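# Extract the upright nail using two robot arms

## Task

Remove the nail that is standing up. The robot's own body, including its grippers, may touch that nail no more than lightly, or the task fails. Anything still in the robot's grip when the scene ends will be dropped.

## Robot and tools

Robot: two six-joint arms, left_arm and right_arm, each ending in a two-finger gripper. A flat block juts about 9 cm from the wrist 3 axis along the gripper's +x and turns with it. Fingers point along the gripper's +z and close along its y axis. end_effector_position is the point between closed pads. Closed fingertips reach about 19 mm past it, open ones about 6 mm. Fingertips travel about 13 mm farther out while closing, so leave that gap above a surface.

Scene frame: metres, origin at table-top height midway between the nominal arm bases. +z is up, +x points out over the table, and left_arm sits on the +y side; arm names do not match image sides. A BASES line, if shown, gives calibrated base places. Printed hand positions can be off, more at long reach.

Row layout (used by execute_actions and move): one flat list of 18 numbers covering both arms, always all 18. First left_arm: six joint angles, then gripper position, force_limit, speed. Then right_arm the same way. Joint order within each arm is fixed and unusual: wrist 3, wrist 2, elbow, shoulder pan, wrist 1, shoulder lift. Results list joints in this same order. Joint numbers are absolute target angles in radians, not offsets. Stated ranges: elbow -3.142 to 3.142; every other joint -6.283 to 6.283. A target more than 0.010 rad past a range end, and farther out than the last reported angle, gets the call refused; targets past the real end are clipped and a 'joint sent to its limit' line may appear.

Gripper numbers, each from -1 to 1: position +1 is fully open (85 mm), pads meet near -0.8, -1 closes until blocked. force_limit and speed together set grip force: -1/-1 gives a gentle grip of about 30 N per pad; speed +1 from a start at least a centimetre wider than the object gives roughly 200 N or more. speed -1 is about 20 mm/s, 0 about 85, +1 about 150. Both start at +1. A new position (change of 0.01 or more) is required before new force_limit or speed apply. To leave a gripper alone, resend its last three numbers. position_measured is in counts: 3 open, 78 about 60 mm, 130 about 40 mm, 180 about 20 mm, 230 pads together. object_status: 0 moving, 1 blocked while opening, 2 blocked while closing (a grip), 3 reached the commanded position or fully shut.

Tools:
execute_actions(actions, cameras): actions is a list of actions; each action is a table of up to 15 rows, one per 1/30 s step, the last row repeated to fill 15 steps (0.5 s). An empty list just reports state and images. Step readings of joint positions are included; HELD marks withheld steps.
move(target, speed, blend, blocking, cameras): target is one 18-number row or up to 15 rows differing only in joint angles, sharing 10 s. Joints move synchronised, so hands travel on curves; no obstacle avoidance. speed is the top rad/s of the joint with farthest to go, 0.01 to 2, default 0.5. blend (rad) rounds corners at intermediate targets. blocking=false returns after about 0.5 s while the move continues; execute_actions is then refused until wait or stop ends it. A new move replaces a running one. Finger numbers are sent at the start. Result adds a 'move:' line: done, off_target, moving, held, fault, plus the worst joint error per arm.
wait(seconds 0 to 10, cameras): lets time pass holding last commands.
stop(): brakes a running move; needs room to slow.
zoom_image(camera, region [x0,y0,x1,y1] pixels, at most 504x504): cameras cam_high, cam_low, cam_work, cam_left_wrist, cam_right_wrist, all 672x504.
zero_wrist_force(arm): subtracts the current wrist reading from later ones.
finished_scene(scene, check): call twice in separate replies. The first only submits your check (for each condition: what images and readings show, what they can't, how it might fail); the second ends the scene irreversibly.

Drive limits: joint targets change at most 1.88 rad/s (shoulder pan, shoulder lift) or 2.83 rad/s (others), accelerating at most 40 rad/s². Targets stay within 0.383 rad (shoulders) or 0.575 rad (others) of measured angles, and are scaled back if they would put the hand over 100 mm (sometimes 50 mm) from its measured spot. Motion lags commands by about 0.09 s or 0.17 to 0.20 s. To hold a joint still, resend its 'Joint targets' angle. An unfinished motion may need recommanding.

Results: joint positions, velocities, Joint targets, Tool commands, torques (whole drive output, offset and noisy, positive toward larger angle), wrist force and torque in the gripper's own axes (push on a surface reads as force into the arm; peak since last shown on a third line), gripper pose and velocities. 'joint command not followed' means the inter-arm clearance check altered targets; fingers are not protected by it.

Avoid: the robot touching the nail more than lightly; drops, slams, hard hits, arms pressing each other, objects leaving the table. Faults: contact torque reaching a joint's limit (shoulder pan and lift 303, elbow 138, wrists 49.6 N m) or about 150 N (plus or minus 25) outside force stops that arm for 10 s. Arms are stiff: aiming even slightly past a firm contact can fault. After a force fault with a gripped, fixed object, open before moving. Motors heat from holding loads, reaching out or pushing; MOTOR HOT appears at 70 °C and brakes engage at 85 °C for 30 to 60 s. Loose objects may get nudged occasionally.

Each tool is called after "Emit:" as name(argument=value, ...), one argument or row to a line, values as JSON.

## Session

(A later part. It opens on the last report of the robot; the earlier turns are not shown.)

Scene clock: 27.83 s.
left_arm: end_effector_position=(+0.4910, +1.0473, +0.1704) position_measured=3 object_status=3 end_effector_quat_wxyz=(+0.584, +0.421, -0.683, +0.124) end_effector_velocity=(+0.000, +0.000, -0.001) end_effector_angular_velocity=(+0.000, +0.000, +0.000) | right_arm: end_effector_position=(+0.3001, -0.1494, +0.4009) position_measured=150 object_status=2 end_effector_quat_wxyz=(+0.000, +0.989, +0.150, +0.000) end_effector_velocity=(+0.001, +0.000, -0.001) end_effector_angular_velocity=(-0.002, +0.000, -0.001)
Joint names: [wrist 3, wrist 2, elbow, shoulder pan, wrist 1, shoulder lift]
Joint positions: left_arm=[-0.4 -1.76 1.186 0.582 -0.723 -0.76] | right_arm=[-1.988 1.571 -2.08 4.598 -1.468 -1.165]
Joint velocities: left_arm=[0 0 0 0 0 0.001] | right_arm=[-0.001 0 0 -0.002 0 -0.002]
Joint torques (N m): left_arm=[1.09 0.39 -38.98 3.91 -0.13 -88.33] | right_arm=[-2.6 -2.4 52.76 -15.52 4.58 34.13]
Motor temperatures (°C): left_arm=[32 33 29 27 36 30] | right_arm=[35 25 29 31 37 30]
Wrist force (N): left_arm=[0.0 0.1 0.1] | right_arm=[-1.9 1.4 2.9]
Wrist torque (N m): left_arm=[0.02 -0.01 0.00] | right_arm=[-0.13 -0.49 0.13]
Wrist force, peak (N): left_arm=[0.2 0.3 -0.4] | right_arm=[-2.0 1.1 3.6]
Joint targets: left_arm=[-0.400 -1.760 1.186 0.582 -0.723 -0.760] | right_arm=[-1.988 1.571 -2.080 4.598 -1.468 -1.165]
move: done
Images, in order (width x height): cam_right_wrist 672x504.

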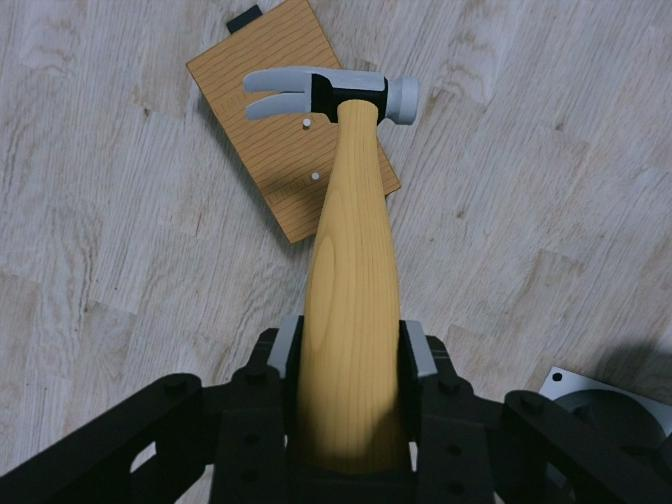

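Emit:
move(
  target=[-0.4,-1.76,1.186,0.582,-0.723,-0.76,1,1,1,-1.688,1.571,-2.306,4.598,-1.1657,-1.2409,-1,1,-1],
  cameras=["cam_right_wrist"],
)

Emit:
zoom_image(
  camera="cam_right_wrist",
  region=[0, 0, 400, 300],
)

Scene clock: 29.67 s.
left_arm: end_effector_position=(+0.4910, +1.0473, +0.1704) position_measured=3 object_status=3 end_effector_quat_wxyz=(+0.584, +0.421, -0.683, +0.124) end_effector_velocity=(-0.001, +0.001, -0.001) end_effector_angular_velocity=(-0.001, +0.001, +0.001) | right_arm: end_effector_position=(+0.3001, -0.1494, +0.2511) position_measured=150 object_status=2 end_effector_quat_wxyz=(+0.000, +1.000, +0.001, +0.000) end_effector_velocity=(-0.001, +0.001, -0.001) end_effector_angular_velocity=(-0.002, +0.000, +0.001)
Joint names: [wrist 3, wrist 2, elbow, shoulder pan, wrist 1, shoulder lift]
Joint positions: left_arm=[-0.4 -1.76 1.186 0.582 -0.723 -0.76] | right_arm=[-1.688 1.571 -2.306 4.598 -1.166 -1.241]
Joint velocities: left_arm=[0 0 0 0.002 0 0.001] | right_arm=[0.002 0 -0.001 0.003 0.001 -0.002]
Joint torques (N m): left_arm=[1.1 0.13 -38.82 2.37 0.03 -87.74] | right_arm=[2.81 0.42 34.7 -10.66 8.31 4.22]
Motor temperatures (°C): left_arm=[32 33 29 27 36 30] | right_arm=[35 25 29 31 37 30]
Wrist force (N): left_arm=[0.2 0.0 0.1] | right_arm=[-1.0 3.2 -6.4]
Wrist torque (N m): left_arm=[0.00 -0.03 0.00] | right_arm=[0.00 0.30 0.33]
Wrist force, peak (N): left_arm=[-0.4 0.0 -0.3] | right_arm=[-24.7 5.5 -50.4]
Joint targets: left_arm=[-0.400 -1.760 1.186 0.582 -0.723 -0.760] | right_arm=[-1.688 1.571 -2.306 4.598 -1.166 -1.241]
move: done
Images, in order (width x height): cam_right_wrist 672x504.

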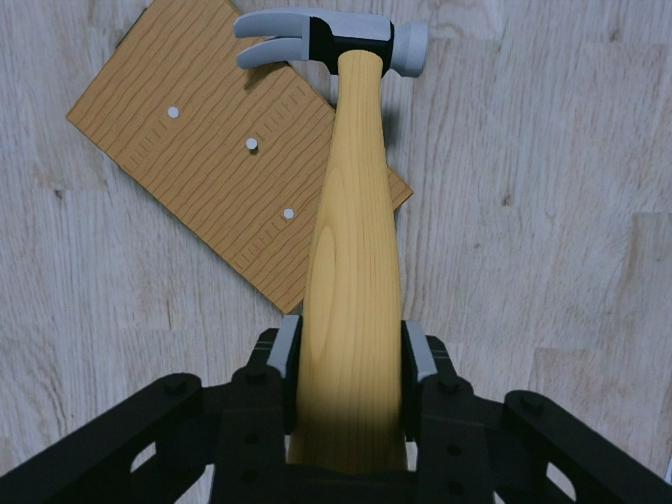

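Scaled by 1.260 from the camera's 672x504 image, which has a finer 960x720 frame.

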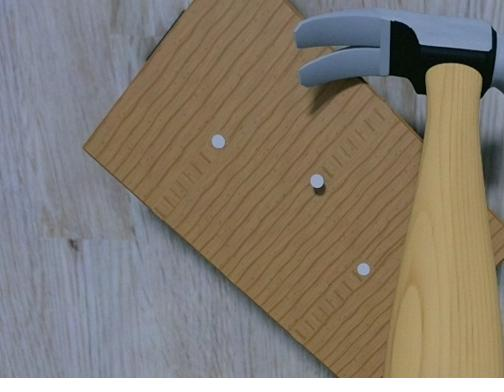

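Emit:
move(
  target=[
    [-0.4,-1.76,1.186,0.582,-0.723,-0.76,1,1,1,-1.688,1.571,-2.0796,4.598,-1.4676,-1.1652,-1,1,-1],
    [-0.4,-1.76,1.186,0.582,-0.723,-0.76,1,1,1,-1.7127,1.571,-2.1518,4.5733,-1.5386,-1.0222,-1,1,-1],
  ],
  cameras=["cam_right_wrist","cam_work","cam_low"],
)

Emit:
zoom_image(
  camera="cam_right_wrist",
  region=[50, 0, 450, 300],
)

Emit:
zoom_image(
  camera="cam_low",
  region=[180, 30, 380, 230],
)

Scene clock: 33.07 s.
left_arm: end_effector_position=(+0.4910, +1.0473, +0.1704) position_measured=3 object_status=3 end_effector_quat_wxyz=(+0.584, +0.421, -0.683, +0.124) end_effector_velocity=(+0.000, +0.000, +0.000) end_effector_angular_velocity=(+0.000, +0.000, -0.001) | right_arm: end_effector_position=(+0.2999, -0.2293, +0.4010) position_measured=150 object_status=2 end_effector_quat_wxyz=(+0.000, +1.000, +0.000, +0.000) end_effector_velocity=(-0.001, -0.001, +0.000) end_effector_angular_velocity=(+0.000, +0.000, +0.002)
Joint names: [wrist 3, wrist 2, elbow, shoulder pan, wrist 1, shoulder lift]
Joint positions: left_arm=[-0.4 -1.76 1.186 0.582 -0.723 -0.76] | right_arm=[-1.713 1.571 -2.152 4.573 -1.539 -1.022]
Joint velocities: left_arm=[0 0.001 0 -0.001 0 0] | right_arm=[0 0 -0.001 0.002 -0.001 0.003]
Joint torques (N m): left_arm=[1.08 0.32 -40.43 6.59 0.05 -89.87] | right_arm=[-3.16 -3.52 44.06 -17.21 1.57 21.39]
Motor temperatures (°C): left_arm=[32 33 29 27 36 30] | right_arm=[35 25 29 31 37 30]
Wrist force (N): left_arm=[0.0 0.0 -0.1] | right_arm=[-1.1 1.7 2.6]
Wrist torque (N m): left_arm=[-0.01 -0.01 0.00] | right_arm=[-0.11 -0.62 0.21]
Wrist force, peak (N): left_arm=[0.3 0.3 -0.2] | right_arm=[-1.7 2.9 -7.6]
Joint targets: left_arm=[-0.400 -1.760 1.186 0.582 -0.723 -0.760] | right_arm=[-1.713 1.571 -2.152 4.573 -1.539 -1.022]
move: done
Images, in order (width x height): cam_low 672x504, cam_work 672x504, cam_right_wrist 672x504.

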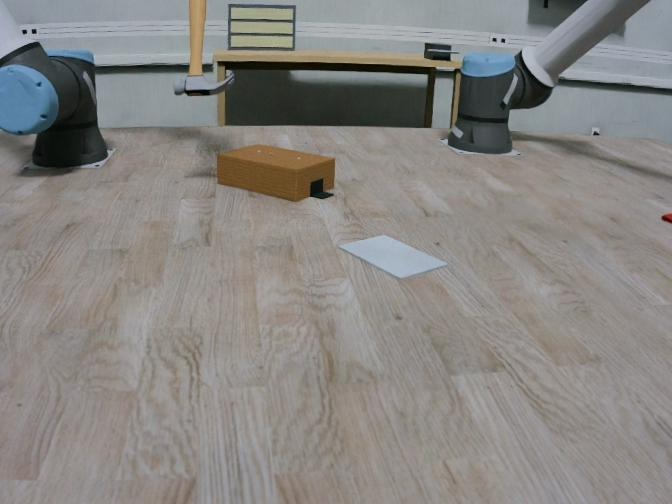

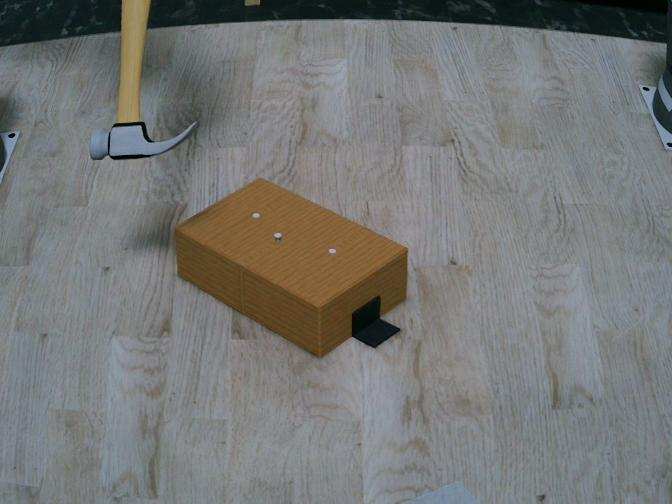

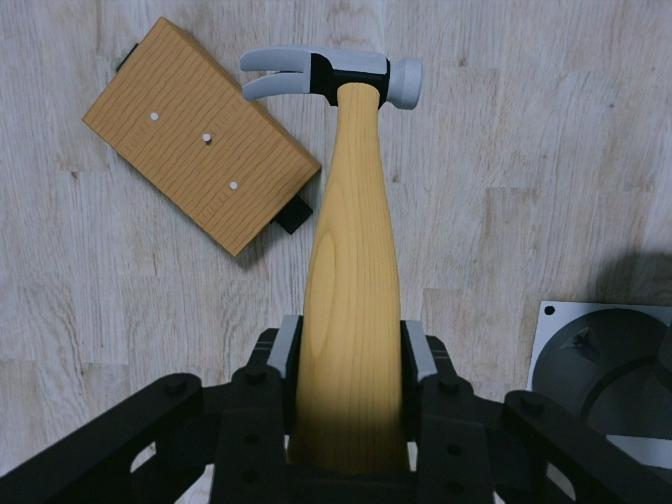

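Scaled by 1.260 from the camera's 672x504 image, which has a finer 960x720 frame.

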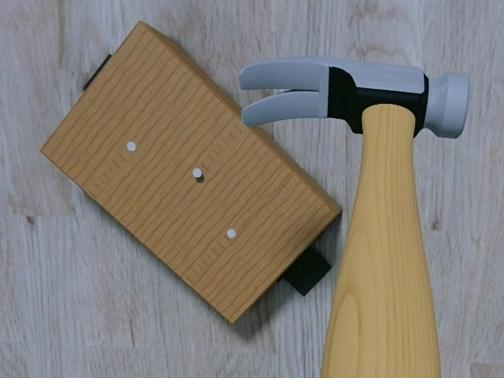

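Scaled by 2.520 from the camera's 672x504 image, which has a finer 960x720 frame.

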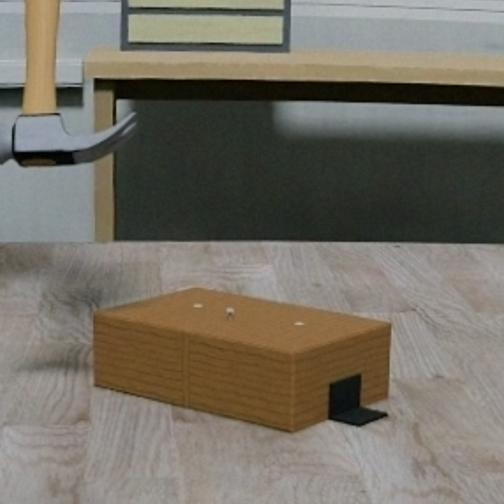

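Emit:
move(
  target=[
    [-0.4,-1.76,1.186,0.582,-0.723,-0.76,1,1,1,-2.5271,1.571,-2.1302,3.7589,-1.3,-1.37,-1,1,-1],
    [-0.4,-1.76,1.186,0.582,-0.723,-0.76,1,1,1,-2.5271,1.571,-2.1302,3.7589,-1.0856,-1.4968,-1,1,-1],
  ],
  cameras=["cam_low"],
)

Emit:
move(
  target=[-0.4,-1.76,1.186,0.582,-0.723,-0.76,1,1,1,-2.4227,1.571,-2.4648,3.8633,-0.5871,-1.6607,-1,1,-1],
  speed=0.15,
)

Scene clock: 38.83 s.
left_arm: end_effector_position=(+0.4910, +1.0473, +0.1704) position_measured=3 object_status=3 end_effector_quat_wxyz=(+0.584, +0.421, -0.683, +0.124) end_effector_velocity=(+0.001, -0.001, -0.001) end_effector_angular_velocity=(-0.001, +0.001, -0.001) | right_arm: end_effector_position=(+0.6494, -0.3801, +0.2411) position_measured=150 object_status=2 end_effector_quat_wxyz=(+0.000, +1.000, +0.000, +0.000) end_effector_velocity=(+0.000, +0.002, +0.000) end_effector_angular_velocity=(+0.000, +0.000, +0.003)
Joint names: [wrist 3, wrist 2, elbow, shoulder pan, wrist 1, shoulder lift]
Joint positions: left_arm=[-0.4 -1.76 1.186 0.582 -0.723 -0.76] | right_arm=[-2.527 1.571 -2.13 3.759 -1.086 -1.497]
Joint velocities: left_arm=[0 0 0 -0.001 0 0.002] | right_arm=[0 0 0 0.002 0 -0.001]
Joint torques (N m): left_arm=[0.66 0.41 -41.88 9.78 -0.25 -92] | right_arm=[-3.04 0.53 50.86 -16.89 10.08 31.46]
Motor temperatures (°C): left_arm=[32 33 29 27 36 30] | right_arm=[35 25 29 31 37 30]
Wrist force (N): left_arm=[-0.2 0.3 0.0] | right_arm=[-1.1 1.4 2.3]
Wrist torque (N m): left_arm=[0.05 0.03 0.00] | right_arm=[-0.13 -0.69 0.12]
Wrist force, peak (N): left_arm=[-0.2 0.5 -0.2] | right_arm=[1.4 4.4 3.5]
Joint targets: left_arm=[-0.400 -1.760 1.186 0.582 -0.723 -0.760] | right_arm=[-2.527 1.571 -2.130 3.759 -1.086 -1.497]
move: done
Images, in order (width x height): cam_low 672x504.

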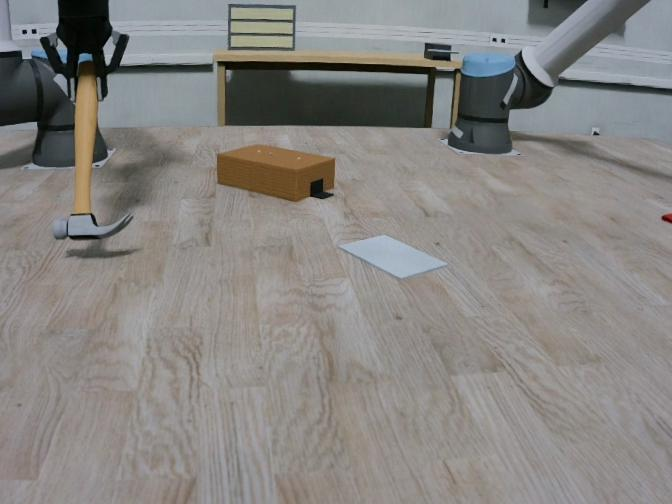

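Scene clock: 42.57 s.
left_arm: end_effector_position=(+0.4910, +1.0473, +0.1704) position_measured=3 object_status=3 end_effector_quat_wxyz=(+0.584, +0.421, -0.683, +0.124) end_effector_velocity=(-0.001, +0.000, -0.001) end_effector_angular_velocity=(-0.001, +0.002, +0.001) | right_arm: end_effector_position=(+0.5596, -0.3798, +0.0311) position_measured=150 object_status=2 end_effector_quat_wxyz=(+0.000, +1.000, +0.000, +0.000) end_effector_velocity=(+0.000, +0.000, +0.000) end_effector_angular_velocity=(+0.000, +0.000, +0.000)
Joint names: [wrist 3, wrist 2, elbow, shoulder pan, wrist 1, shoulder lift]
Joint positions: left_arm=[-0.4 -1.76 1.186 0.582 -0.723 -0.76] | right_arm=[-2.423 1.571 -2.465 3.863 -0.587 -1.661]
Joint velocities: left_arm=[0 0 0.001 0.001 0 0.001] | right_arm=[0 0 -0.001 0 0.001 0]
Joint torques (N m): left_arm=[0.96 0.63 -43.45 8.94 0.59 -94.64] | right_arm=[3.36 -0.24 19.89 21.21 7.56 27.64]
Motor temperatures (°C): left_arm=[32 33 29 27 36 30] | right_arm=[35 25 29 31 37 30]
Wrist force (N): left_arm=[0.1 0.3 -0.1] | right_arm=[0.5 0.2 -3.2]
Wrist torque (N m): left_arm=[0.05 -0.03 0.00] | right_arm=[-0.41 0.18 -0.08]
Wrist force, peak (N): left_arm=[0.0 0.5 -0.3] | right_arm=[-12.9 1.2 -27.5]
Joint targets: left_arm=[-0.400 -1.760 1.186 0.582 -0.723 -0.760] | right_arm=[-2.423 1.571 -2.465 3.863 -0.587 -1.661]
move: done

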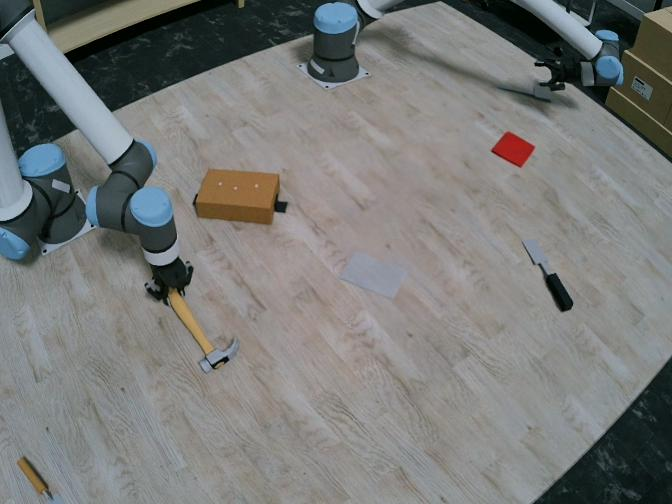

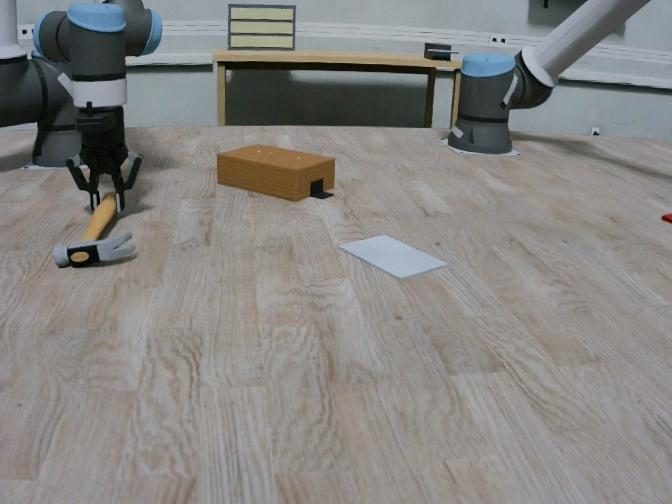

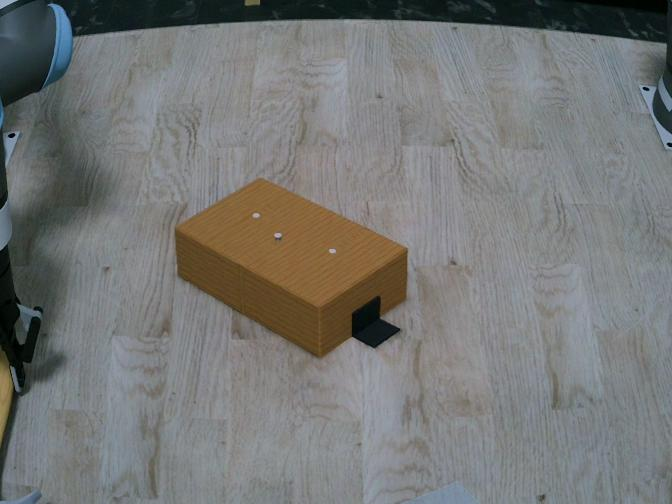

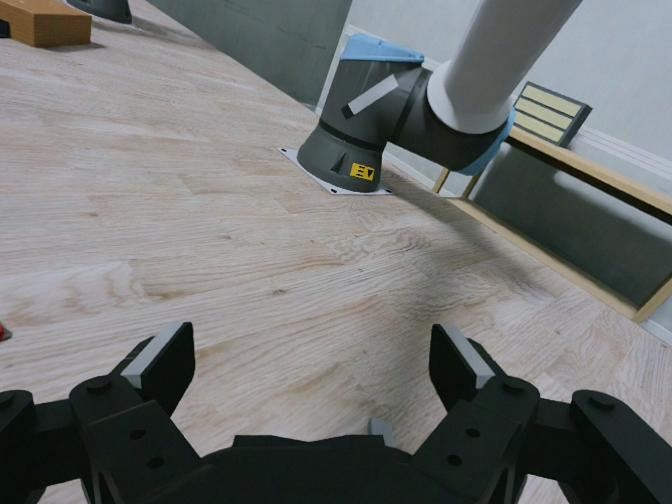

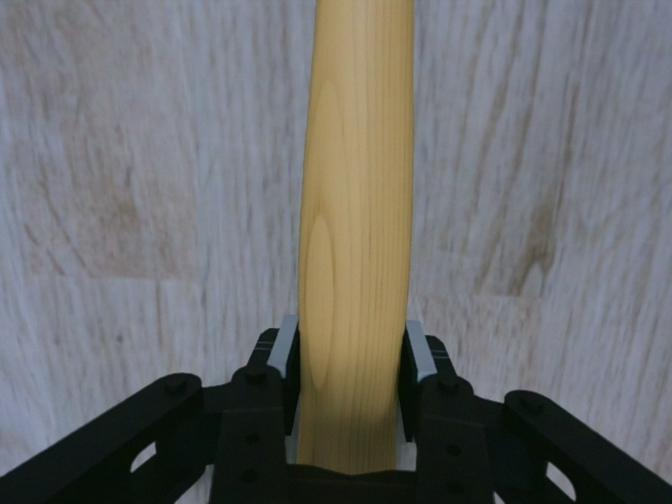

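Emit:
move(
  target=[-0.4,-1.76,1.186,0.582,-0.723,-0.76,1,1,1,-2.4227,1.571,-2.4686,3.8633,-0.5702,-1.6738,-1,1,-1],
  speed=0.1,
  cameras=[],
)

Emit:
move(
  target=[-0.4,-1.76,1.186,0.582,-0.723,-0.76,1,1,1,-2.4227,1.571,-2.4686,3.8633,-0.5702,-1.6738,1,1,0],
  cameras=[],
)

Emit:
move(
  target=[-0.4,-1.76,1.186,0.582,-0.723,-0.76,1,1,1,-2.532,1.571,-2.3038,3.754,-0.6144,-1.7944,1,1,0],
  speed=0.2,
  cameras=["cam_right_wrist","cam_low"],
)

Scene clock: 44.13 s.
left_arm: end_effector_position=(+0.4910, +1.0473, +0.1704) position_measured=3 object_status=3 end_effector_quat_wxyz=(+0.584, +0.421, -0.683, +0.124) end_effector_velocity=(+0.000, +0.000, +0.001) end_effector_angular_velocity=(+0.000, -0.001, -0.001) | right_arm: end_effector_position=(+0.5595, -0.3799, +0.0250) position_measured=150 object_status=2 end_effector_quat_wxyz=(+0.000, +1.000, +0.000, +0.000) end_effector_velocity=(+0.000, -0.001, +0.000) end_effector_angular_velocity=(+0.000, +0.000, -0.002)
Joint names: [wrist 3, wrist 2, elbow, shoulder pan, wrist 1, shoulder lift]
Joint positions: left_arm=[-0.4 -1.76 1.186 0.582 -0.723 -0.76] | right_arm=[-2.423 1.571 -2.469 3.863 -0.57 -1.674]
Joint velocities: left_arm=[0 0 0 -0.001 0 -0.001] | right_arm=[0 0 0 -0.002 0.001 0]
Joint torques (N m): left_arm=[0.19 1.02 -43.62 7.46 0.4 -96.53] | right_arm=[3.22 -1.49 21.35 18.02 8.78 27.2]
Motor temperatures (°C): left_arm=[32 33 29 27 36 30] | right_arm=[35 25 29 31 37 30]
Wrist force (N): left_arm=[-0.1 0.1 -0.2] | right_arm=[-3.7 -0.6 -3.5]
Wrist torque (N m): left_arm=[0.01 0.01 0.00] | right_arm=[-0.46 0.09 -0.03]
Wrist force, peak (N): left_arm=[0.1 0.5 -0.1] | right_arm=[-3.7 -0.4 -3.8]
Joint targets: left_arm=[-0.400 -1.760 1.186 0.582 -0.723 -0.760] | right_arm=[-2.423 1.571 -2.469 3.863 -0.570 -1.674]
move: done
No camera images: "cameras" was empty.

Scene clock: 45.10 s.
left_arm: end_effector_position=(+0.4910, +1.0473, +0.1704) position_measured=3 object_status=3 end_effector_quat_wxyz=(+0.584, +0.421, -0.683, +0.124) end_effector_velocity=(+0.001, +0.000, +0.002) end_effector_angular_velocity=(+0.001, -0.003, -0.002) | right_arm: end_effector_position=(+0.5595, -0.3799, +0.0250) position_measured=3 object_status=0 end_effector_quat_wxyz=(+0.000, +1.000, +0.000, +0.000) end_effector_velocity=(+0.001, -0.001, +0.000) end_effector_angular_velocity=(+0.000, +0.000, -0.003)
Joint names: [wrist 3, wrist 2, elbow, shoulder pan, wrist 1, shoulder lift]
Joint positions: left_arm=[-0.4 -1.76 1.186 0.582 -0.723 -0.76] | right_arm=[-2.423 1.571 -2.469 3.863 -0.57 -1.674]
Joint velocities: left_arm=[0.001 0 -0.001 -0.001 0 -0.002] | right_arm=[0 0 0 -0.002 0 0]
Joint torques (N m): left_arm=[0.54 0.3 -42.68 9.33 0.3 -94.8] | right_arm=[2.4 -2.13 23.64 16.25 7.29 27.97]
Motor temperatures (°C): left_arm=[32 33 29 27 36 30] | right_arm=[35 25 29 31 37 30]
Wrist force (N): left_arm=[0.1 0.4 0.0] | right_arm=[-1.6 1.0 -3.0]
Wrist torque (N m): left_arm=[0.06 -0.03 0.00] | right_arm=[-0.21 -0.11 0.17]
Wrist force, peak (N): left_arm=[-0.2 0.0 -0.5] | right_arm=[-3.9 -0.3 -3.3]
Joint targets: left_arm=[-0.400 -1.760 1.186 0.582 -0.723 -0.760] | right_arm=[-2.423 1.571 -2.469 3.863 -0.570 -1.674]
move: done
No camera images: "cameras" was empty.

Scene clock: 46.37 s.
left_arm: end_effector_position=(+0.4910, +1.0473, +0.1704) position_measured=3 object_status=3 end_effector_quat_wxyz=(+0.584, +0.421, -0.683, +0.124) end_effector_velocity=(+0.000, +0.000, +0.001) end_effector_angular_velocity=(+0.001, -0.001, +0.000) | right_arm: end_effector_position=(+0.6544, -0.3800, +0.0271) position_measured=3 object_status=3 end_effector_quat_wxyz=(+0.000, +1.000, +0.000, +0.000) end_effector_velocity=(+0.001, +0.001, +0.001) end_effector_angular_velocity=(+0.001, -0.001, +0.002)
Joint names: [wrist 3, wrist 2, elbow, shoulder pan, wrist 1, shoulder lift]
Joint positions: left_arm=[-0.4 -1.76 1.186 0.582 -0.723 -0.76] | right_arm=[-2.532 1.571 -2.304 3.754 -0.614 -1.794]
Joint velocities: left_arm=[0 0 0 0 0 -0.001] | right_arm=[-0.002 0 0.001 0 0 0.001]
Joint torques (N m): left_arm=[-0.08 0.58 -43.43 8.83 0.66 -95.67] | right_arm=[-2.99 -2.81 35.71 -17.66 0.81 42.68]
Motor temperatures (°C): left_arm=[32 33 29 27 36 30] | right_arm=[35 25 29 31 37 30]
Wrist force (N): left_arm=[-0.1 0.0 0.0] | right_arm=[-1.5 1.3 -3.3]
Wrist torque (N m): left_arm=[0.00 0.00 0.00] | right_arm=[-0.19 -0.17 0.14]
Wrist force, peak (N): left_arm=[-0.2 0.2 -0.5] | right_arm=[-1.6 1.8 -3.5]
Joint targets: left_arm=[-0.400 -1.760 1.186 0.582 -0.723 -0.760] | right_arm=[-2.532 1.571 -2.304 3.754 -0.614 -1.794]
move: done
Images, in order (width x height): cam_low 672x504, cam_right_wrist 672x504.

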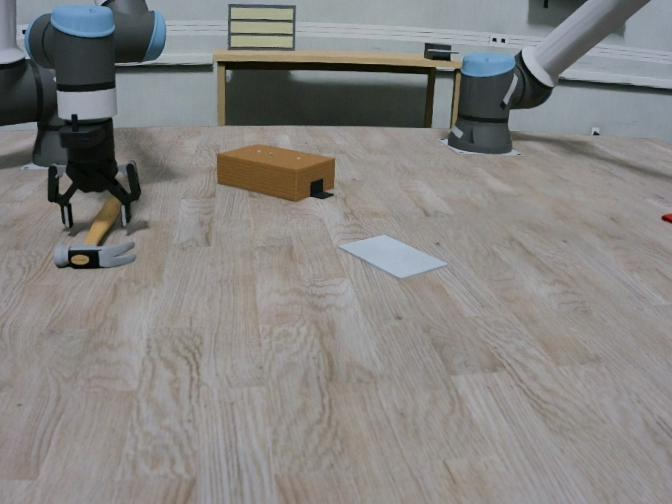

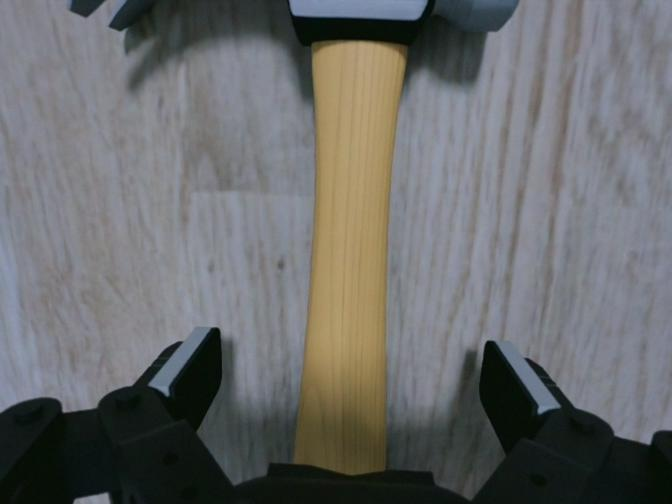

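Emit:
move(
  target=[-0.4,-1.76,1.186,0.582,-0.723,-0.76,1,1,1,-2.532,1.571,-2.3038,3.754,-0.6144,-1.7944,-1,1,-0.5],
  cameras=[],
)

Emit:
move(
  target=[-0.4,-1.76,1.186,0.582,-0.723,-0.76,1,1,1,-2.5271,1.571,-2.1302,3.7589,-1.0856,-1.4968,-1,1,-0.5],
  speed=0.2,
)

Scene clock: 48.20 s.
left_arm: end_effector_position=(+0.4910, +1.0473, +0.1704) position_measured=3 object_status=3 end_effector_quat_wxyz=(+0.584, +0.421, -0.683, +0.124) end_effector_velocity=(+0.000, +0.001, +0.002) end_effector_angular_velocity=(+0.001, -0.002, +0.001) | right_arm: end_effector_position=(+0.6545, -0.3800, +0.0271) position_measured=165 object_status=2 end_effector_quat_wxyz=(+0.000, +1.000, +0.000, +0.000) end_effector_velocity=(+0.000, +0.000, +0.000) end_effector_angular_velocity=(+0.000, -0.001, +0.000)
Joint names: [wrist 3, wrist 2, elbow, shoulder pan, wrist 1, shoulder lift]
Joint positions: left_arm=[-0.4 -1.76 1.186 0.582 -0.723 -0.76] | right_arm=[-2.532 1.571 -2.304 3.754 -0.614 -1.794]
Joint velocities: left_arm=[0 0 0 0.001 0 -0.002] | right_arm=[0 0 0 0 0 0.001]
Joint torques (N m): left_arm=[0.1 0.69 -44.45 7.93 0.92 -94.92] | right_arm=[-2.97 -2.78 28.79 -15.32 3.64 41.06]
Motor temperatures (°C): left_arm=[32 33 29 27 36 30] | right_arm=[35 25 29 31 37 30]
Wrist force (N): left_arm=[0.0 0.1 -0.1] | right_arm=[-13.1 5.6 -33.9]
Wrist torque (N m): left_arm=[0.01 -0.01 0.00] | right_arm=[-0.15 -0.52 0.03]
Wrist force, peak (N): left_arm=[0.1 0.4 -0.4] | right_arm=[-13.1 5.5 -34.3]
Joint targets: left_arm=[-0.400 -1.760 1.186 0.582 -0.723 -0.760] | right_arm=[-2.532 1.571 -2.304 3.754 -0.614 -1.794]
move: done
No camera images: "cameras" was empty.

Scene clock: 51.00 s.
left_arm: end_effector_position=(+0.4910, +1.0473, +0.1704) position_measured=3 object_status=3 end_effector_quat_wxyz=(+0.584, +0.421, -0.683, +0.124) end_effector_velocity=(+0.000, +0.000, +0.001) end_effector_angular_velocity=(+0.000, -0.001, +0.002) | right_arm: end_effector_position=(+0.6495, -0.3801, +0.2410) position_measured=232 object_status=3 end_effector_quat_wxyz=(+0.000, +1.000, +0.000, +0.000) end_effector_velocity=(+0.000, +0.000, -0.001) end_effector_angular_velocity=(-0.001, +0.002, -0.001)
Joint names: [wrist 3, wrist 2, elbow, shoulder pan, wrist 1, shoulder lift]
Joint positions: left_arm=[-0.4 -1.76 1.186 0.582 -0.723 -0.76] | right_arm=[-2.527 1.571 -2.13 3.759 -1.086 -1.497]
Joint velocities: left_arm=[0 -0.001 0 0.001 0 -0.001] | right_arm=[0 0 0 -0.001 -0.001 -0.001]
Joint torques (N m): left_arm=[0.18 0.25 -45.72 7.58 0.74 -98.92] | right_arm=[3.05 -0.36 48.83 21.27 0.78 55.4]
Motor temperatures (°C): left_arm=[32 33 29 27 36 30] | right_arm=[35 25 29 31 37 30]
Wrist force (N): left_arm=[0.3 0.1 -0.2] | right_arm=[-1.0 1.4 -3.2]
Wrist torque (N m): left_arm=[0.02 -0.06 0.00] | right_arm=[-0.12 -0.22 0.12]
Wrist force, peak (N): left_arm=[-0.1 0.4 -0.4] | right_arm=[-13.5 5.4 -33.5]
Joint targets: left_arm=[-0.400 -1.760 1.186 0.582 -0.723 -0.760] | right_arm=[-2.527 1.571 -2.130 3.759 -1.086 -1.497]
move: done

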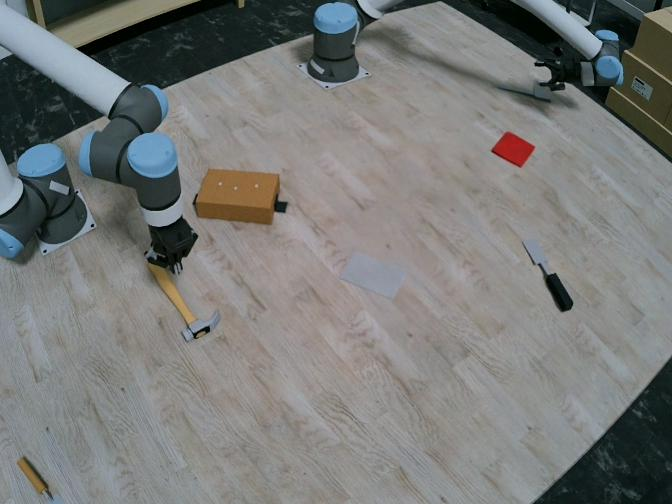

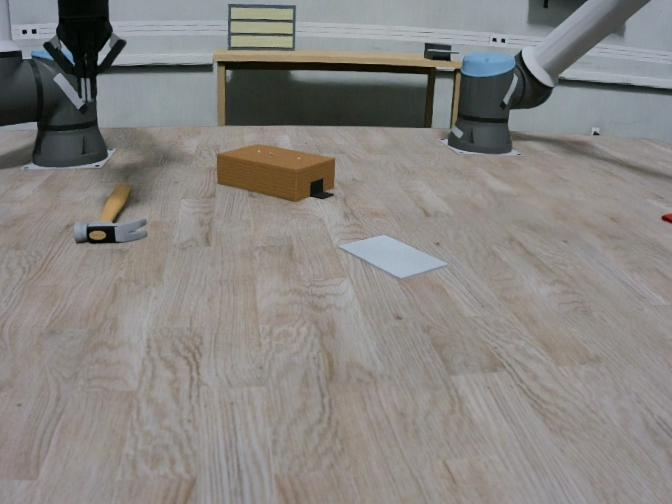

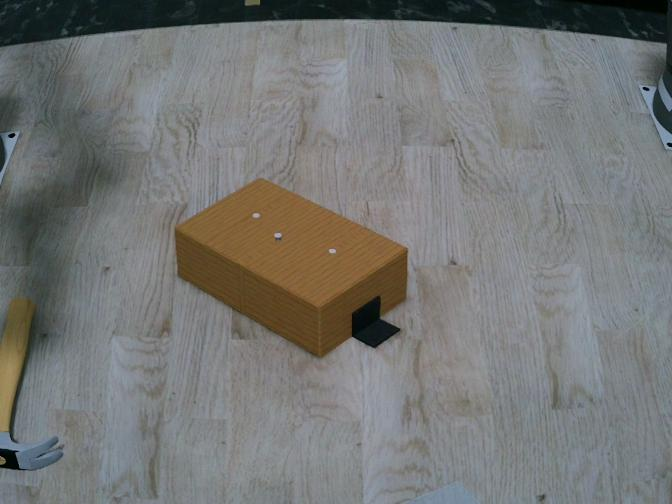

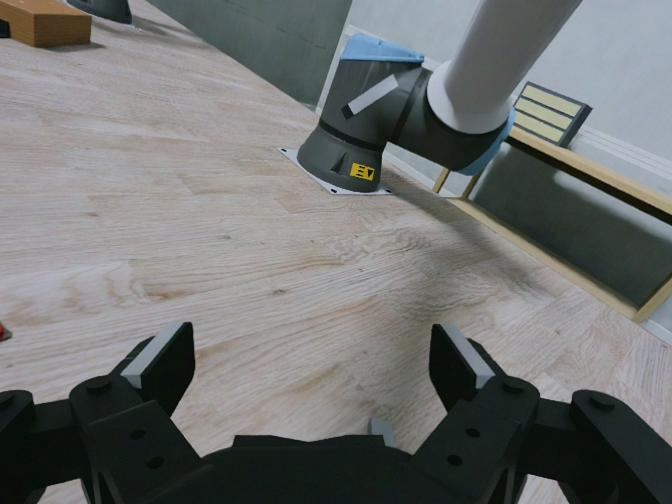

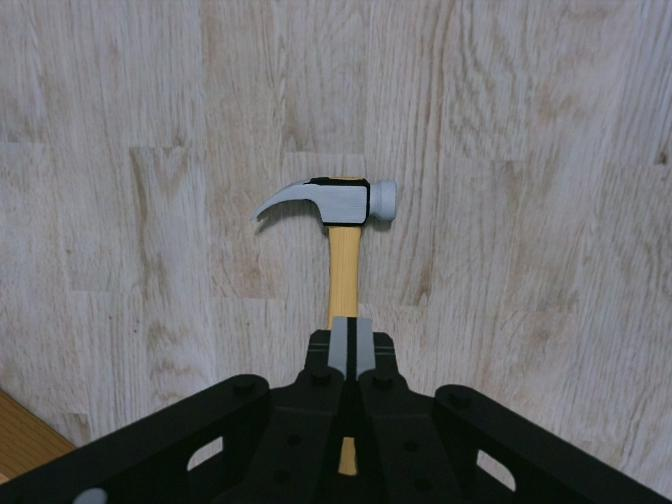

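Emit:
move(
  target=[-0.4,-1.76,1.186,0.582,-0.723,-0.76,1,1,1,-2.3943,1.571,-2.4327,3.8917,-0.7787,-1.501,1,1,0],
  cameras=["cam_low","cam_right_wrist"],
)

Scene clock: 53.00 s.
left_arm: end_effector_position=(+0.4910, +1.0473, +0.1704) position_measured=3 object_status=3 end_effector_quat_wxyz=(+0.584, +0.421, -0.683, +0.124) end_effector_velocity=(+0.000, +0.000, +0.000) end_effector_angular_velocity=(+0.000, +0.000, -0.001) | right_arm: end_effector_position=(+0.5445, -0.3748, +0.1011) position_measured=3 object_status=0 end_effector_quat_wxyz=(+0.000, +1.000, +0.000, +0.000) end_effector_velocity=(+0.000, +0.000, +0.000) end_effector_angular_velocity=(-0.001, +0.001, +0.000)
Joint names: [wrist 3, wrist 2, elbow, shoulder pan, wrist 1, shoulder lift]
Joint positions: left_arm=[-0.4 -1.76 1.186 0.582 -0.723 -0.76] | right_arm=[-2.394 1.571 -2.433 3.892 -0.779 -1.501]
Joint velocities: left_arm=[0 0.001 0 -0.001 0 0] | right_arm=[0 0 0 0 -0.001 0]
Joint torques (N m): left_arm=[-0.01 0.54 -45.31 8.61 0.99 -97.64] | right_arm=[2.96 1.2 28.03 22.21 8.83 19.93]
Motor temperatures (°C): left_arm=[32 33 29 27 36 30] | right_arm=[35 25 29 31 37 30]
Wrist force (N): left_arm=[0.1 0.0 -0.4] | right_arm=[-1.3 1.5 -2.8]
Wrist torque (N m): left_arm=[0.00 -0.03 0.00] | right_arm=[-0.17 -0.22 0.09]
Wrist force, peak (N): left_arm=[0.3 0.5 0.3] | right_arm=[0.2 1.7 -5.6]
Joint targets: left_arm=[-0.400 -1.760 1.186 0.582 -0.723 -0.760] | right_arm=[-2.394 1.571 -2.433 3.892 -0.779 -1.501]
move: done
Images, in order (width x height): cam_low 672x504, cam_right_wrist 672x504.

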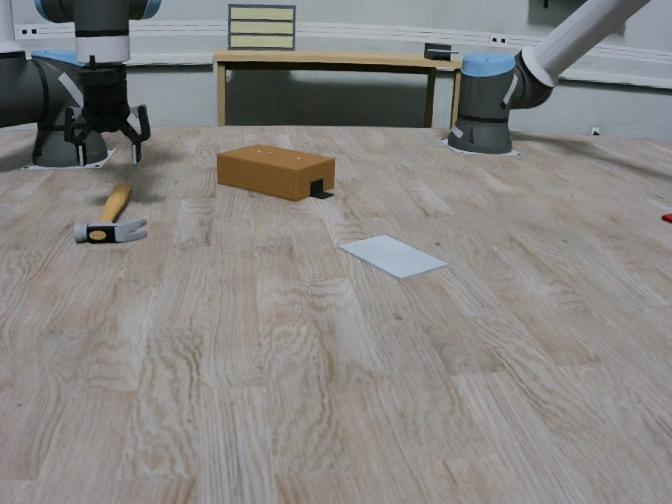

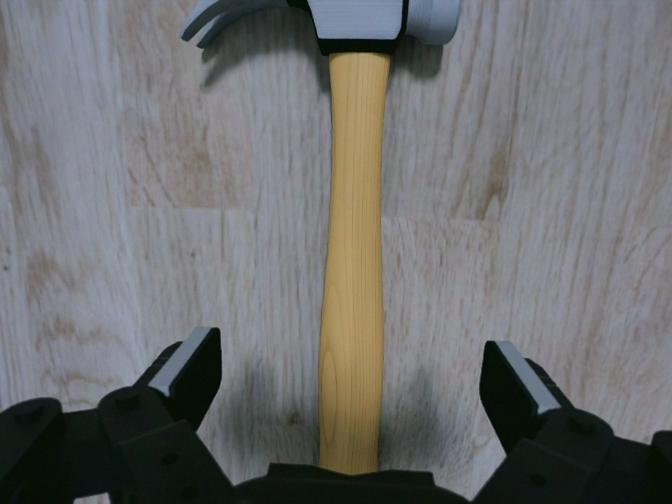

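Emit:
move(
  target=[-0.4,-1.76,1.186,0.582,-0.723,-0.76,1,1,1,-2.3943,1.571,-2.4941,3.8917,-0.5468,-1.6717,1,1,0],
  speed=0.2,
  cameras=["cam_right_wrist"],
)

Emit:
move(
  target=[-0.4,-1.76,1.186,0.582,-0.723,-0.76,1,1,1,-2.3943,1.571,-2.4941,3.8917,-0.5468,-1.6717,-1,1,-0.7],
  cameras=["cam_right_wrist","cam_low"],
)

Scene clock: 55.00 s.
left_arm: end_effector_position=(+0.4910, +1.0473, +0.1704) position_measured=3 object_status=3 end_effector_quat_wxyz=(+0.584, +0.421, -0.683, +0.124) end_effector_velocity=(+0.000, +0.000, +0.001) end_effector_angular_velocity=(+0.001, -0.002, +0.001) | right_arm: end_effector_position=(+0.5446, -0.3748, +0.0181) position_measured=3 object_status=3 end_effector_quat_wxyz=(+0.000, +1.000, +0.000, +0.000) end_effector_velocity=(-0.001, +0.000, -0.002) end_effector_angular_velocity=(-0.002, +0.002, +0.002)
Joint names: [wrist 3, wrist 2, elbow, shoulder pan, wrist 1, shoulder lift]
Joint positions: left_arm=[-0.4 -1.76 1.186 0.582 -0.723 -0.76] | right_arm=[-2.394 1.571 -2.494 3.892 -0.547 -1.672]
Joint velocities: left_arm=[0 -0.001 -0.001 0 0 -0.001] | right_arm=[0 0 0 0.002 0.001 -0.004]
Joint torques (N m): left_arm=[-0.28 0.24 -44.4 8.85 0.81 -98.08] | right_arm=[2.94 2.78 20.01 18.43 8.76 27.74]
Motor temperatures (°C): left_arm=[32 33 29 27 36 30] | right_arm=[35 25 29 31 37 30]
Wrist force (N): left_arm=[0.0 0.2 0.1] | right_arm=[-1.6 1.0 -2.8]
Wrist torque (N m): left_arm=[0.03 -0.02 0.00] | right_arm=[-0.23 -0.15 0.16]
Wrist force, peak (N): left_arm=[0.5 0.0 -0.4] | right_arm=[-1.2 1.4 -3.8]
Joint targets: left_arm=[-0.400 -1.760 1.186 0.582 -0.723 -0.760] | right_arm=[-2.394 1.571 -2.494 3.892 -0.547 -1.672]
move: done
Images, in order (width x height): cam_right_wrist 672x504.

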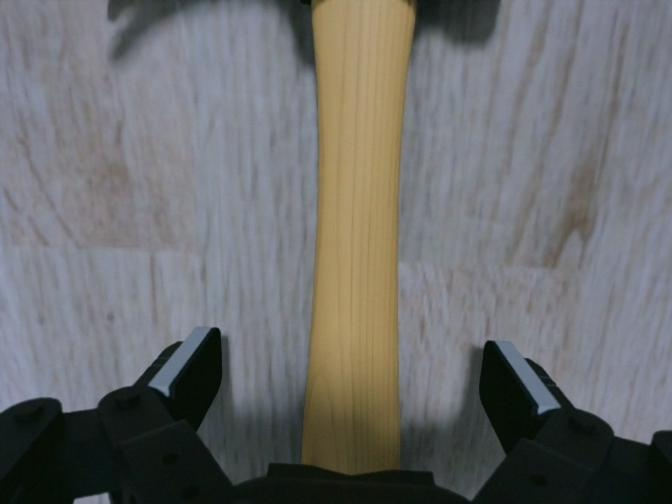

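Scene clock: 56.93 s.
left_arm: end_effector_position=(+0.4910, +1.0473, +0.1704) position_measured=3 object_status=3 end_effector_quat_wxyz=(+0.584, +0.421, -0.683, +0.124) end_effector_velocity=(+0.000, +0.000, -0.002) end_effector_angular_velocity=(-0.002, +0.002, +0.000) | right_arm: end_effector_position=(+0.5458, -0.3741, +0.0195) position_measured=160 object_status=2 end_effector_quat_wxyz=(-0.001, +1.000, +0.000, +0.001) end_effector_velocity=(+0.000, +0.001, +0.001) end_effector_angular_velocity=(+0.002, -0.003, +0.002)
Joint names: [wrist 3, wrist 2, elbow, shoulder pan, wrist 1, shoulder lift]
Joint positions: left_arm=[-0.4 -1.76 1.186 0.582 -0.723 -0.76] | right_arm=[-2.394 1.57 -2.493 3.892 -0.546 -1.67]
Joint velocities: left_arm=[0 0 0 0 0 0.003] | right_arm=[0 -0.001 0 0.002 0.002 0.001]
Joint torques (N m): left_arm=[0.3 0.06 -46.47 10.3 0.51 -100.95] | right_arm=[-0.05 0.93 26.48 2.08 4.91 36.27]
Motor temperatures (°C): left_arm=[32 33 29 27 36 30] | right_arm=[35 25 29 31 37 30]
Wrist force (N): left_arm=[0.4 -0.1 -0.2] | right_arm=[-9.4 23.0 -48.2]
Wrist torque (N m): left_arm=[-0.01 -0.07 0.00] | right_arm=[-1.40 -0.38 0.31]
Wrist force, peak (N): left_arm=[-0.4 0.2 -0.4] | right_arm=[-13.5 31.9 -137.5]
Joint targets: left_arm=[-0.400 -1.760 1.186 0.582 -0.723 -0.760] | right_arm=[-2.394 1.570 -2.493 3.892 -0.546 -1.670]
Tool commands: left_gripper/position=+1.0 left_gripper/force_limit=+1.0 left_gripper/speed=+1.0 right_gripper/position=-1.0 right_gripper/force_limit=+1.0 right_gripper/speed=-0.7019607843137254
FORCE FAULT: contact force on the right arm reached its limit, and that arm stopped. The contact can be on any part of that arm, not only on its tool. That arm's remaining commands of this call were not run. That arm is still stopped at the end of this call. That arm stays stopped for about 10 more seconds. Until then a move that you send moves the other arm only, and its call returns only when the move has ended. Once the stop has ended, the next robot result says so. If the stop ends while you think or write, that arm runs what you send next. While its stop runs, an arm takes no new command, but its gripper still runs the gripper command that each later call begins with. Until it ends, the stop uses up actions while you think or wait. An arm that is not stopped still takes commands.
move: fault (right_arm)
Images, in order (width x height): cam_low 672x504, cam_right_wrist 672x504.

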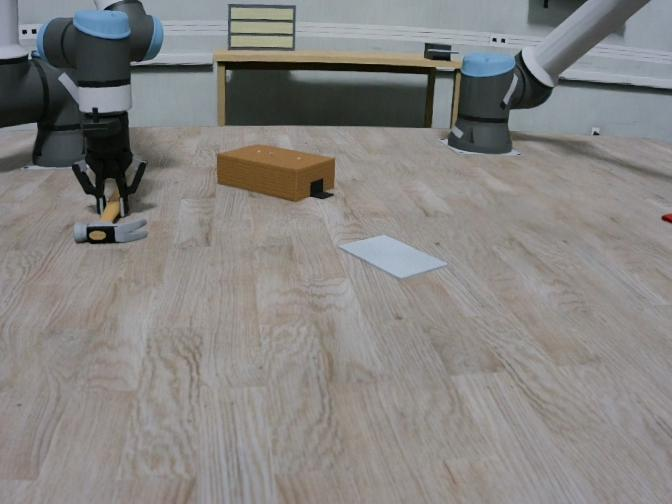

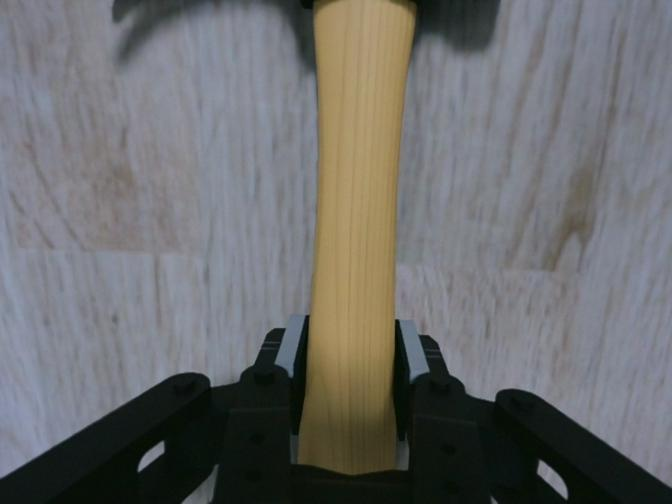

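Emit:
wait(
  seconds=10,
  cameras=[],
)

Emit:
wait(
  seconds=1,
  cameras=[],
)

Emit:
move(
  target=[-0.4,-1.76,1.186,0.582,-0.723,-0.76,1,1,1,-2.3943,1.571,-2.4327,3.8917,-0.7787,-1.501,-1,1,-0.7],
  speed=0.15,
  cameras=["cam_right_wrist","cam_low"],
)

Scene clock: 70.40 s.
left_arm: end_effector_position=(+0.4910, +1.0473, +0.1704) position_measured=3 object_status=3 end_effector_quat_wxyz=(+0.584, +0.421, -0.683, +0.124) end_effector_velocity=(+0.000, +0.000, +0.000) end_effector_angular_velocity=(+0.000, -0.001, +0.000) | right_arm: end_effector_position=(+0.5458, -0.3741, +0.0195) position_measured=160 object_status=2 end_effector_quat_wxyz=(-0.001, +1.000, +0.000, +0.002) end_effector_velocity=(+0.001, -0.001, +0.001) end_effector_angular_velocity=(+0.001, -0.001, -0.001)
Joint names: [wrist 3, wrist 2, elbow, shoulder pan, wrist 1, shoulder lift]
Joint positions: left_arm=[-0.4 -1.76 1.186 0.582 -0.723 -0.76] | right_arm=[-2.394 1.57 -2.493 3.892 -0.546 -1.67]
Joint velocities: left_arm=[0 0 -0.001 0 0 0] | right_arm=[0 0 0 -0.002 0 0.001]
Joint torques (N m): left_arm=[-0.39 0.54 -44.48 9.11 1.38 -101.3] | right_arm=[0.05 0.69 26.52 0.39 4.76 40.19]
Motor temperatures (°C): left_arm=[32 33 29 27 36 30] | right_arm=[35 25 29 31 37 30]
Wrist force (N): left_arm=[0.1 0.0 -0.2] | right_arm=[-7.2 19.2 -37.1]
Wrist torque (N m): left_arm=[0.01 -0.02 0.00] | right_arm=[-1.16 -0.24 0.26]
Wrist force, peak (N): left_arm=[0.3 0.2 -0.6] | right_arm=[-9.3 21.7 -45.8]
Joint targets: left_arm=[-0.400 -1.760 1.186 0.582 -0.723 -0.760] | right_arm=[-2.394 1.570 -2.493 3.892 -0.546 -1.670]
Tool commands: left_gripper/position=+1.0 left_gripper/force_limit=+1.0 left_gripper/speed=+1.0 right_gripper/position=-1.0 right_gripper/force_limit=+1.0 right_gripper/speed=-0.7019607843137254
FORCE FAULT, CONTINUED: the right arm's stop, for the force fault that an earlier result reported, is over. The rest of the stop counts as 19 of the actions that you can send in this scene. That arm now holds where it stands, not its last command. That arm accepts commands again.
wait: 10.00 s; at rest from the start
No camera images: "cameras" was empty.

Scene clock: 71.40 s.
left_arm: end_effector_position=(+0.4910, +1.0473, +0.1704) position_measured=3 object_status=3 end_effector_quat_wxyz=(+0.584, +0.421, -0.683, +0.124) end_effector_velocity=(+0.000, +0.000, -0.001) end_effector_angular_velocity=(+0.000, +0.001, -0.001) | right_arm: end_effector_position=(+0.5458, -0.3741, +0.0195) position_measured=160 object_status=2 end_effector_quat_wxyz=(-0.001, +1.000, +0.000, +0.002) end_effector_velocity=(+0.000, +0.001, +0.001) end_effector_angular_velocity=(+0.002, -0.002, +0.001)
Joint names: [wrist 3, wrist 2, elbow, shoulder pan, wrist 1, shoulder lift]
Joint positions: left_arm=[-0.4 -1.76 1.186 0.582 -0.723 -0.76] | right_arm=[-2.394 1.57 -2.493 3.892 -0.546 -1.67]
Joint velocities: left_arm=[0 0.001 0 0 0 0.001] | right_arm=[0 0 0 0.001 0.002 0.002]
Joint torques (N m): left_arm=[-0.27 0.1 -43.84 9.15 1.29 -103.9] | right_arm=[-0.02 0.72 26.27 0.5 4.76 40.21]
Motor temperatures (°C): left_arm=[32 33 29 27 36 30] | right_arm=[35 25 29 31 37 30]
Wrist force (N): left_arm=[0.0 0.1 -0.2] | right_arm=[-7.0 19.0 -36.8]
Wrist torque (N m): left_arm=[0.02 0.00 0.00] | right_arm=[-1.19 -0.29 0.25]
Wrist force, peak (N): left_arm=[-0.1 0.3 -0.4] | right_arm=[-7.2 19.2 -37.0]
Joint targets: left_arm=[-0.400 -1.760 1.186 0.582 -0.723 -0.760] | right_arm=[-2.394 1.570 -2.493 3.892 -0.546 -1.670]
Tool commands: left_gripper/position=+1.0 left_gripper/force_limit=+1.0 left_gripper/speed=+1.0 right_gripper/position=-1.0 right_gripper/force_limit=+1.0 right_gripper/speed=-0.7019607843137254
wait: 1.00 s; at rest by 0.17 s
No camera images: "cameras" was empty.

Scene clock: 73.37 s.
left_arm: end_effector_position=(+0.4910, +1.0473, +0.1704) position_measured=3 object_status=3 end_effector_quat_wxyz=(+0.584, +0.421, -0.683, +0.124) end_effector_velocity=(+0.000, +0.000, -0.001) end_effector_angular_velocity=(-0.001, +0.001, +0.002) | right_arm: end_effector_position=(+0.5445, -0.3748, +0.1011) position_measured=160 object_status=2 end_effector_quat_wxyz=(+0.000, +1.000, +0.000, +0.000) end_effector_velocity=(+0.000, +0.000, +0.001) end_effector_angular_velocity=(+0.001, -0.001, +0.000)
Joint names: [wrist 3, wrist 2, elbow, shoulder pan, wrist 1, shoulder lift]
Joint positions: left_arm=[-0.4 -1.76 1.186 0.582 -0.723 -0.76] | right_arm=[-2.394 1.571 -2.433 3.892 -0.779 -1.501]
Joint velocities: left_arm=[0 -0.001 0 0.001 0 0.001] | right_arm=[0 0 0 0 -0.001 0.002]
Joint torques (N m): left_arm=[0.3 0.55 -44.54 5.1 1.76 -103.35] | right_arm=[0.11 4.2 41.57 0.93 0.71 47.88]
Motor temperatures (°C): left_arm=[32 33 29 27 36 30] | right_arm=[35 25 29 31 37 30]
Wrist force (N): left_arm=[0.0 0.1 -0.4] | right_arm=[-0.7 1.6 0.5]
Wrist torque (N m): left_arm=[0.01 -0.01 0.00] | right_arm=[-0.16 -0.25 0.07]
Wrist force, peak (N): left_arm=[0.2 0.4 -0.3] | right_arm=[-6.3 19.2 -35.9]
Joint targets: left_arm=[-0.400 -1.760 1.186 0.582 -0.723 -0.760] | right_arm=[-2.394 1.571 -2.433 3.892 -0.779 -1.501]
move: done
Images, in order (width x height): cam_low 672x504, cam_right_wrist 672x504.

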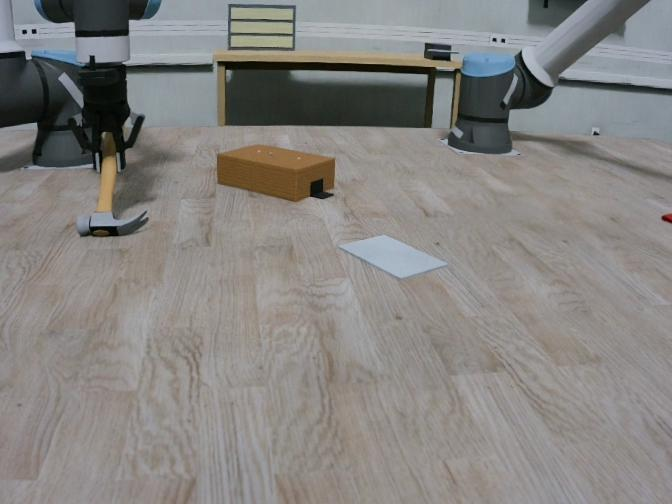

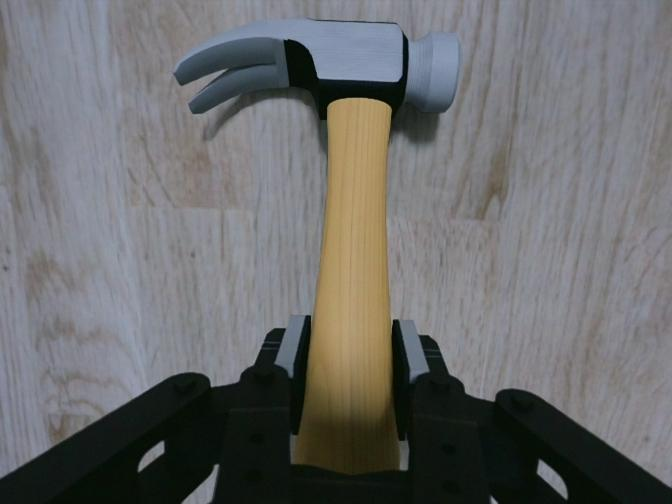

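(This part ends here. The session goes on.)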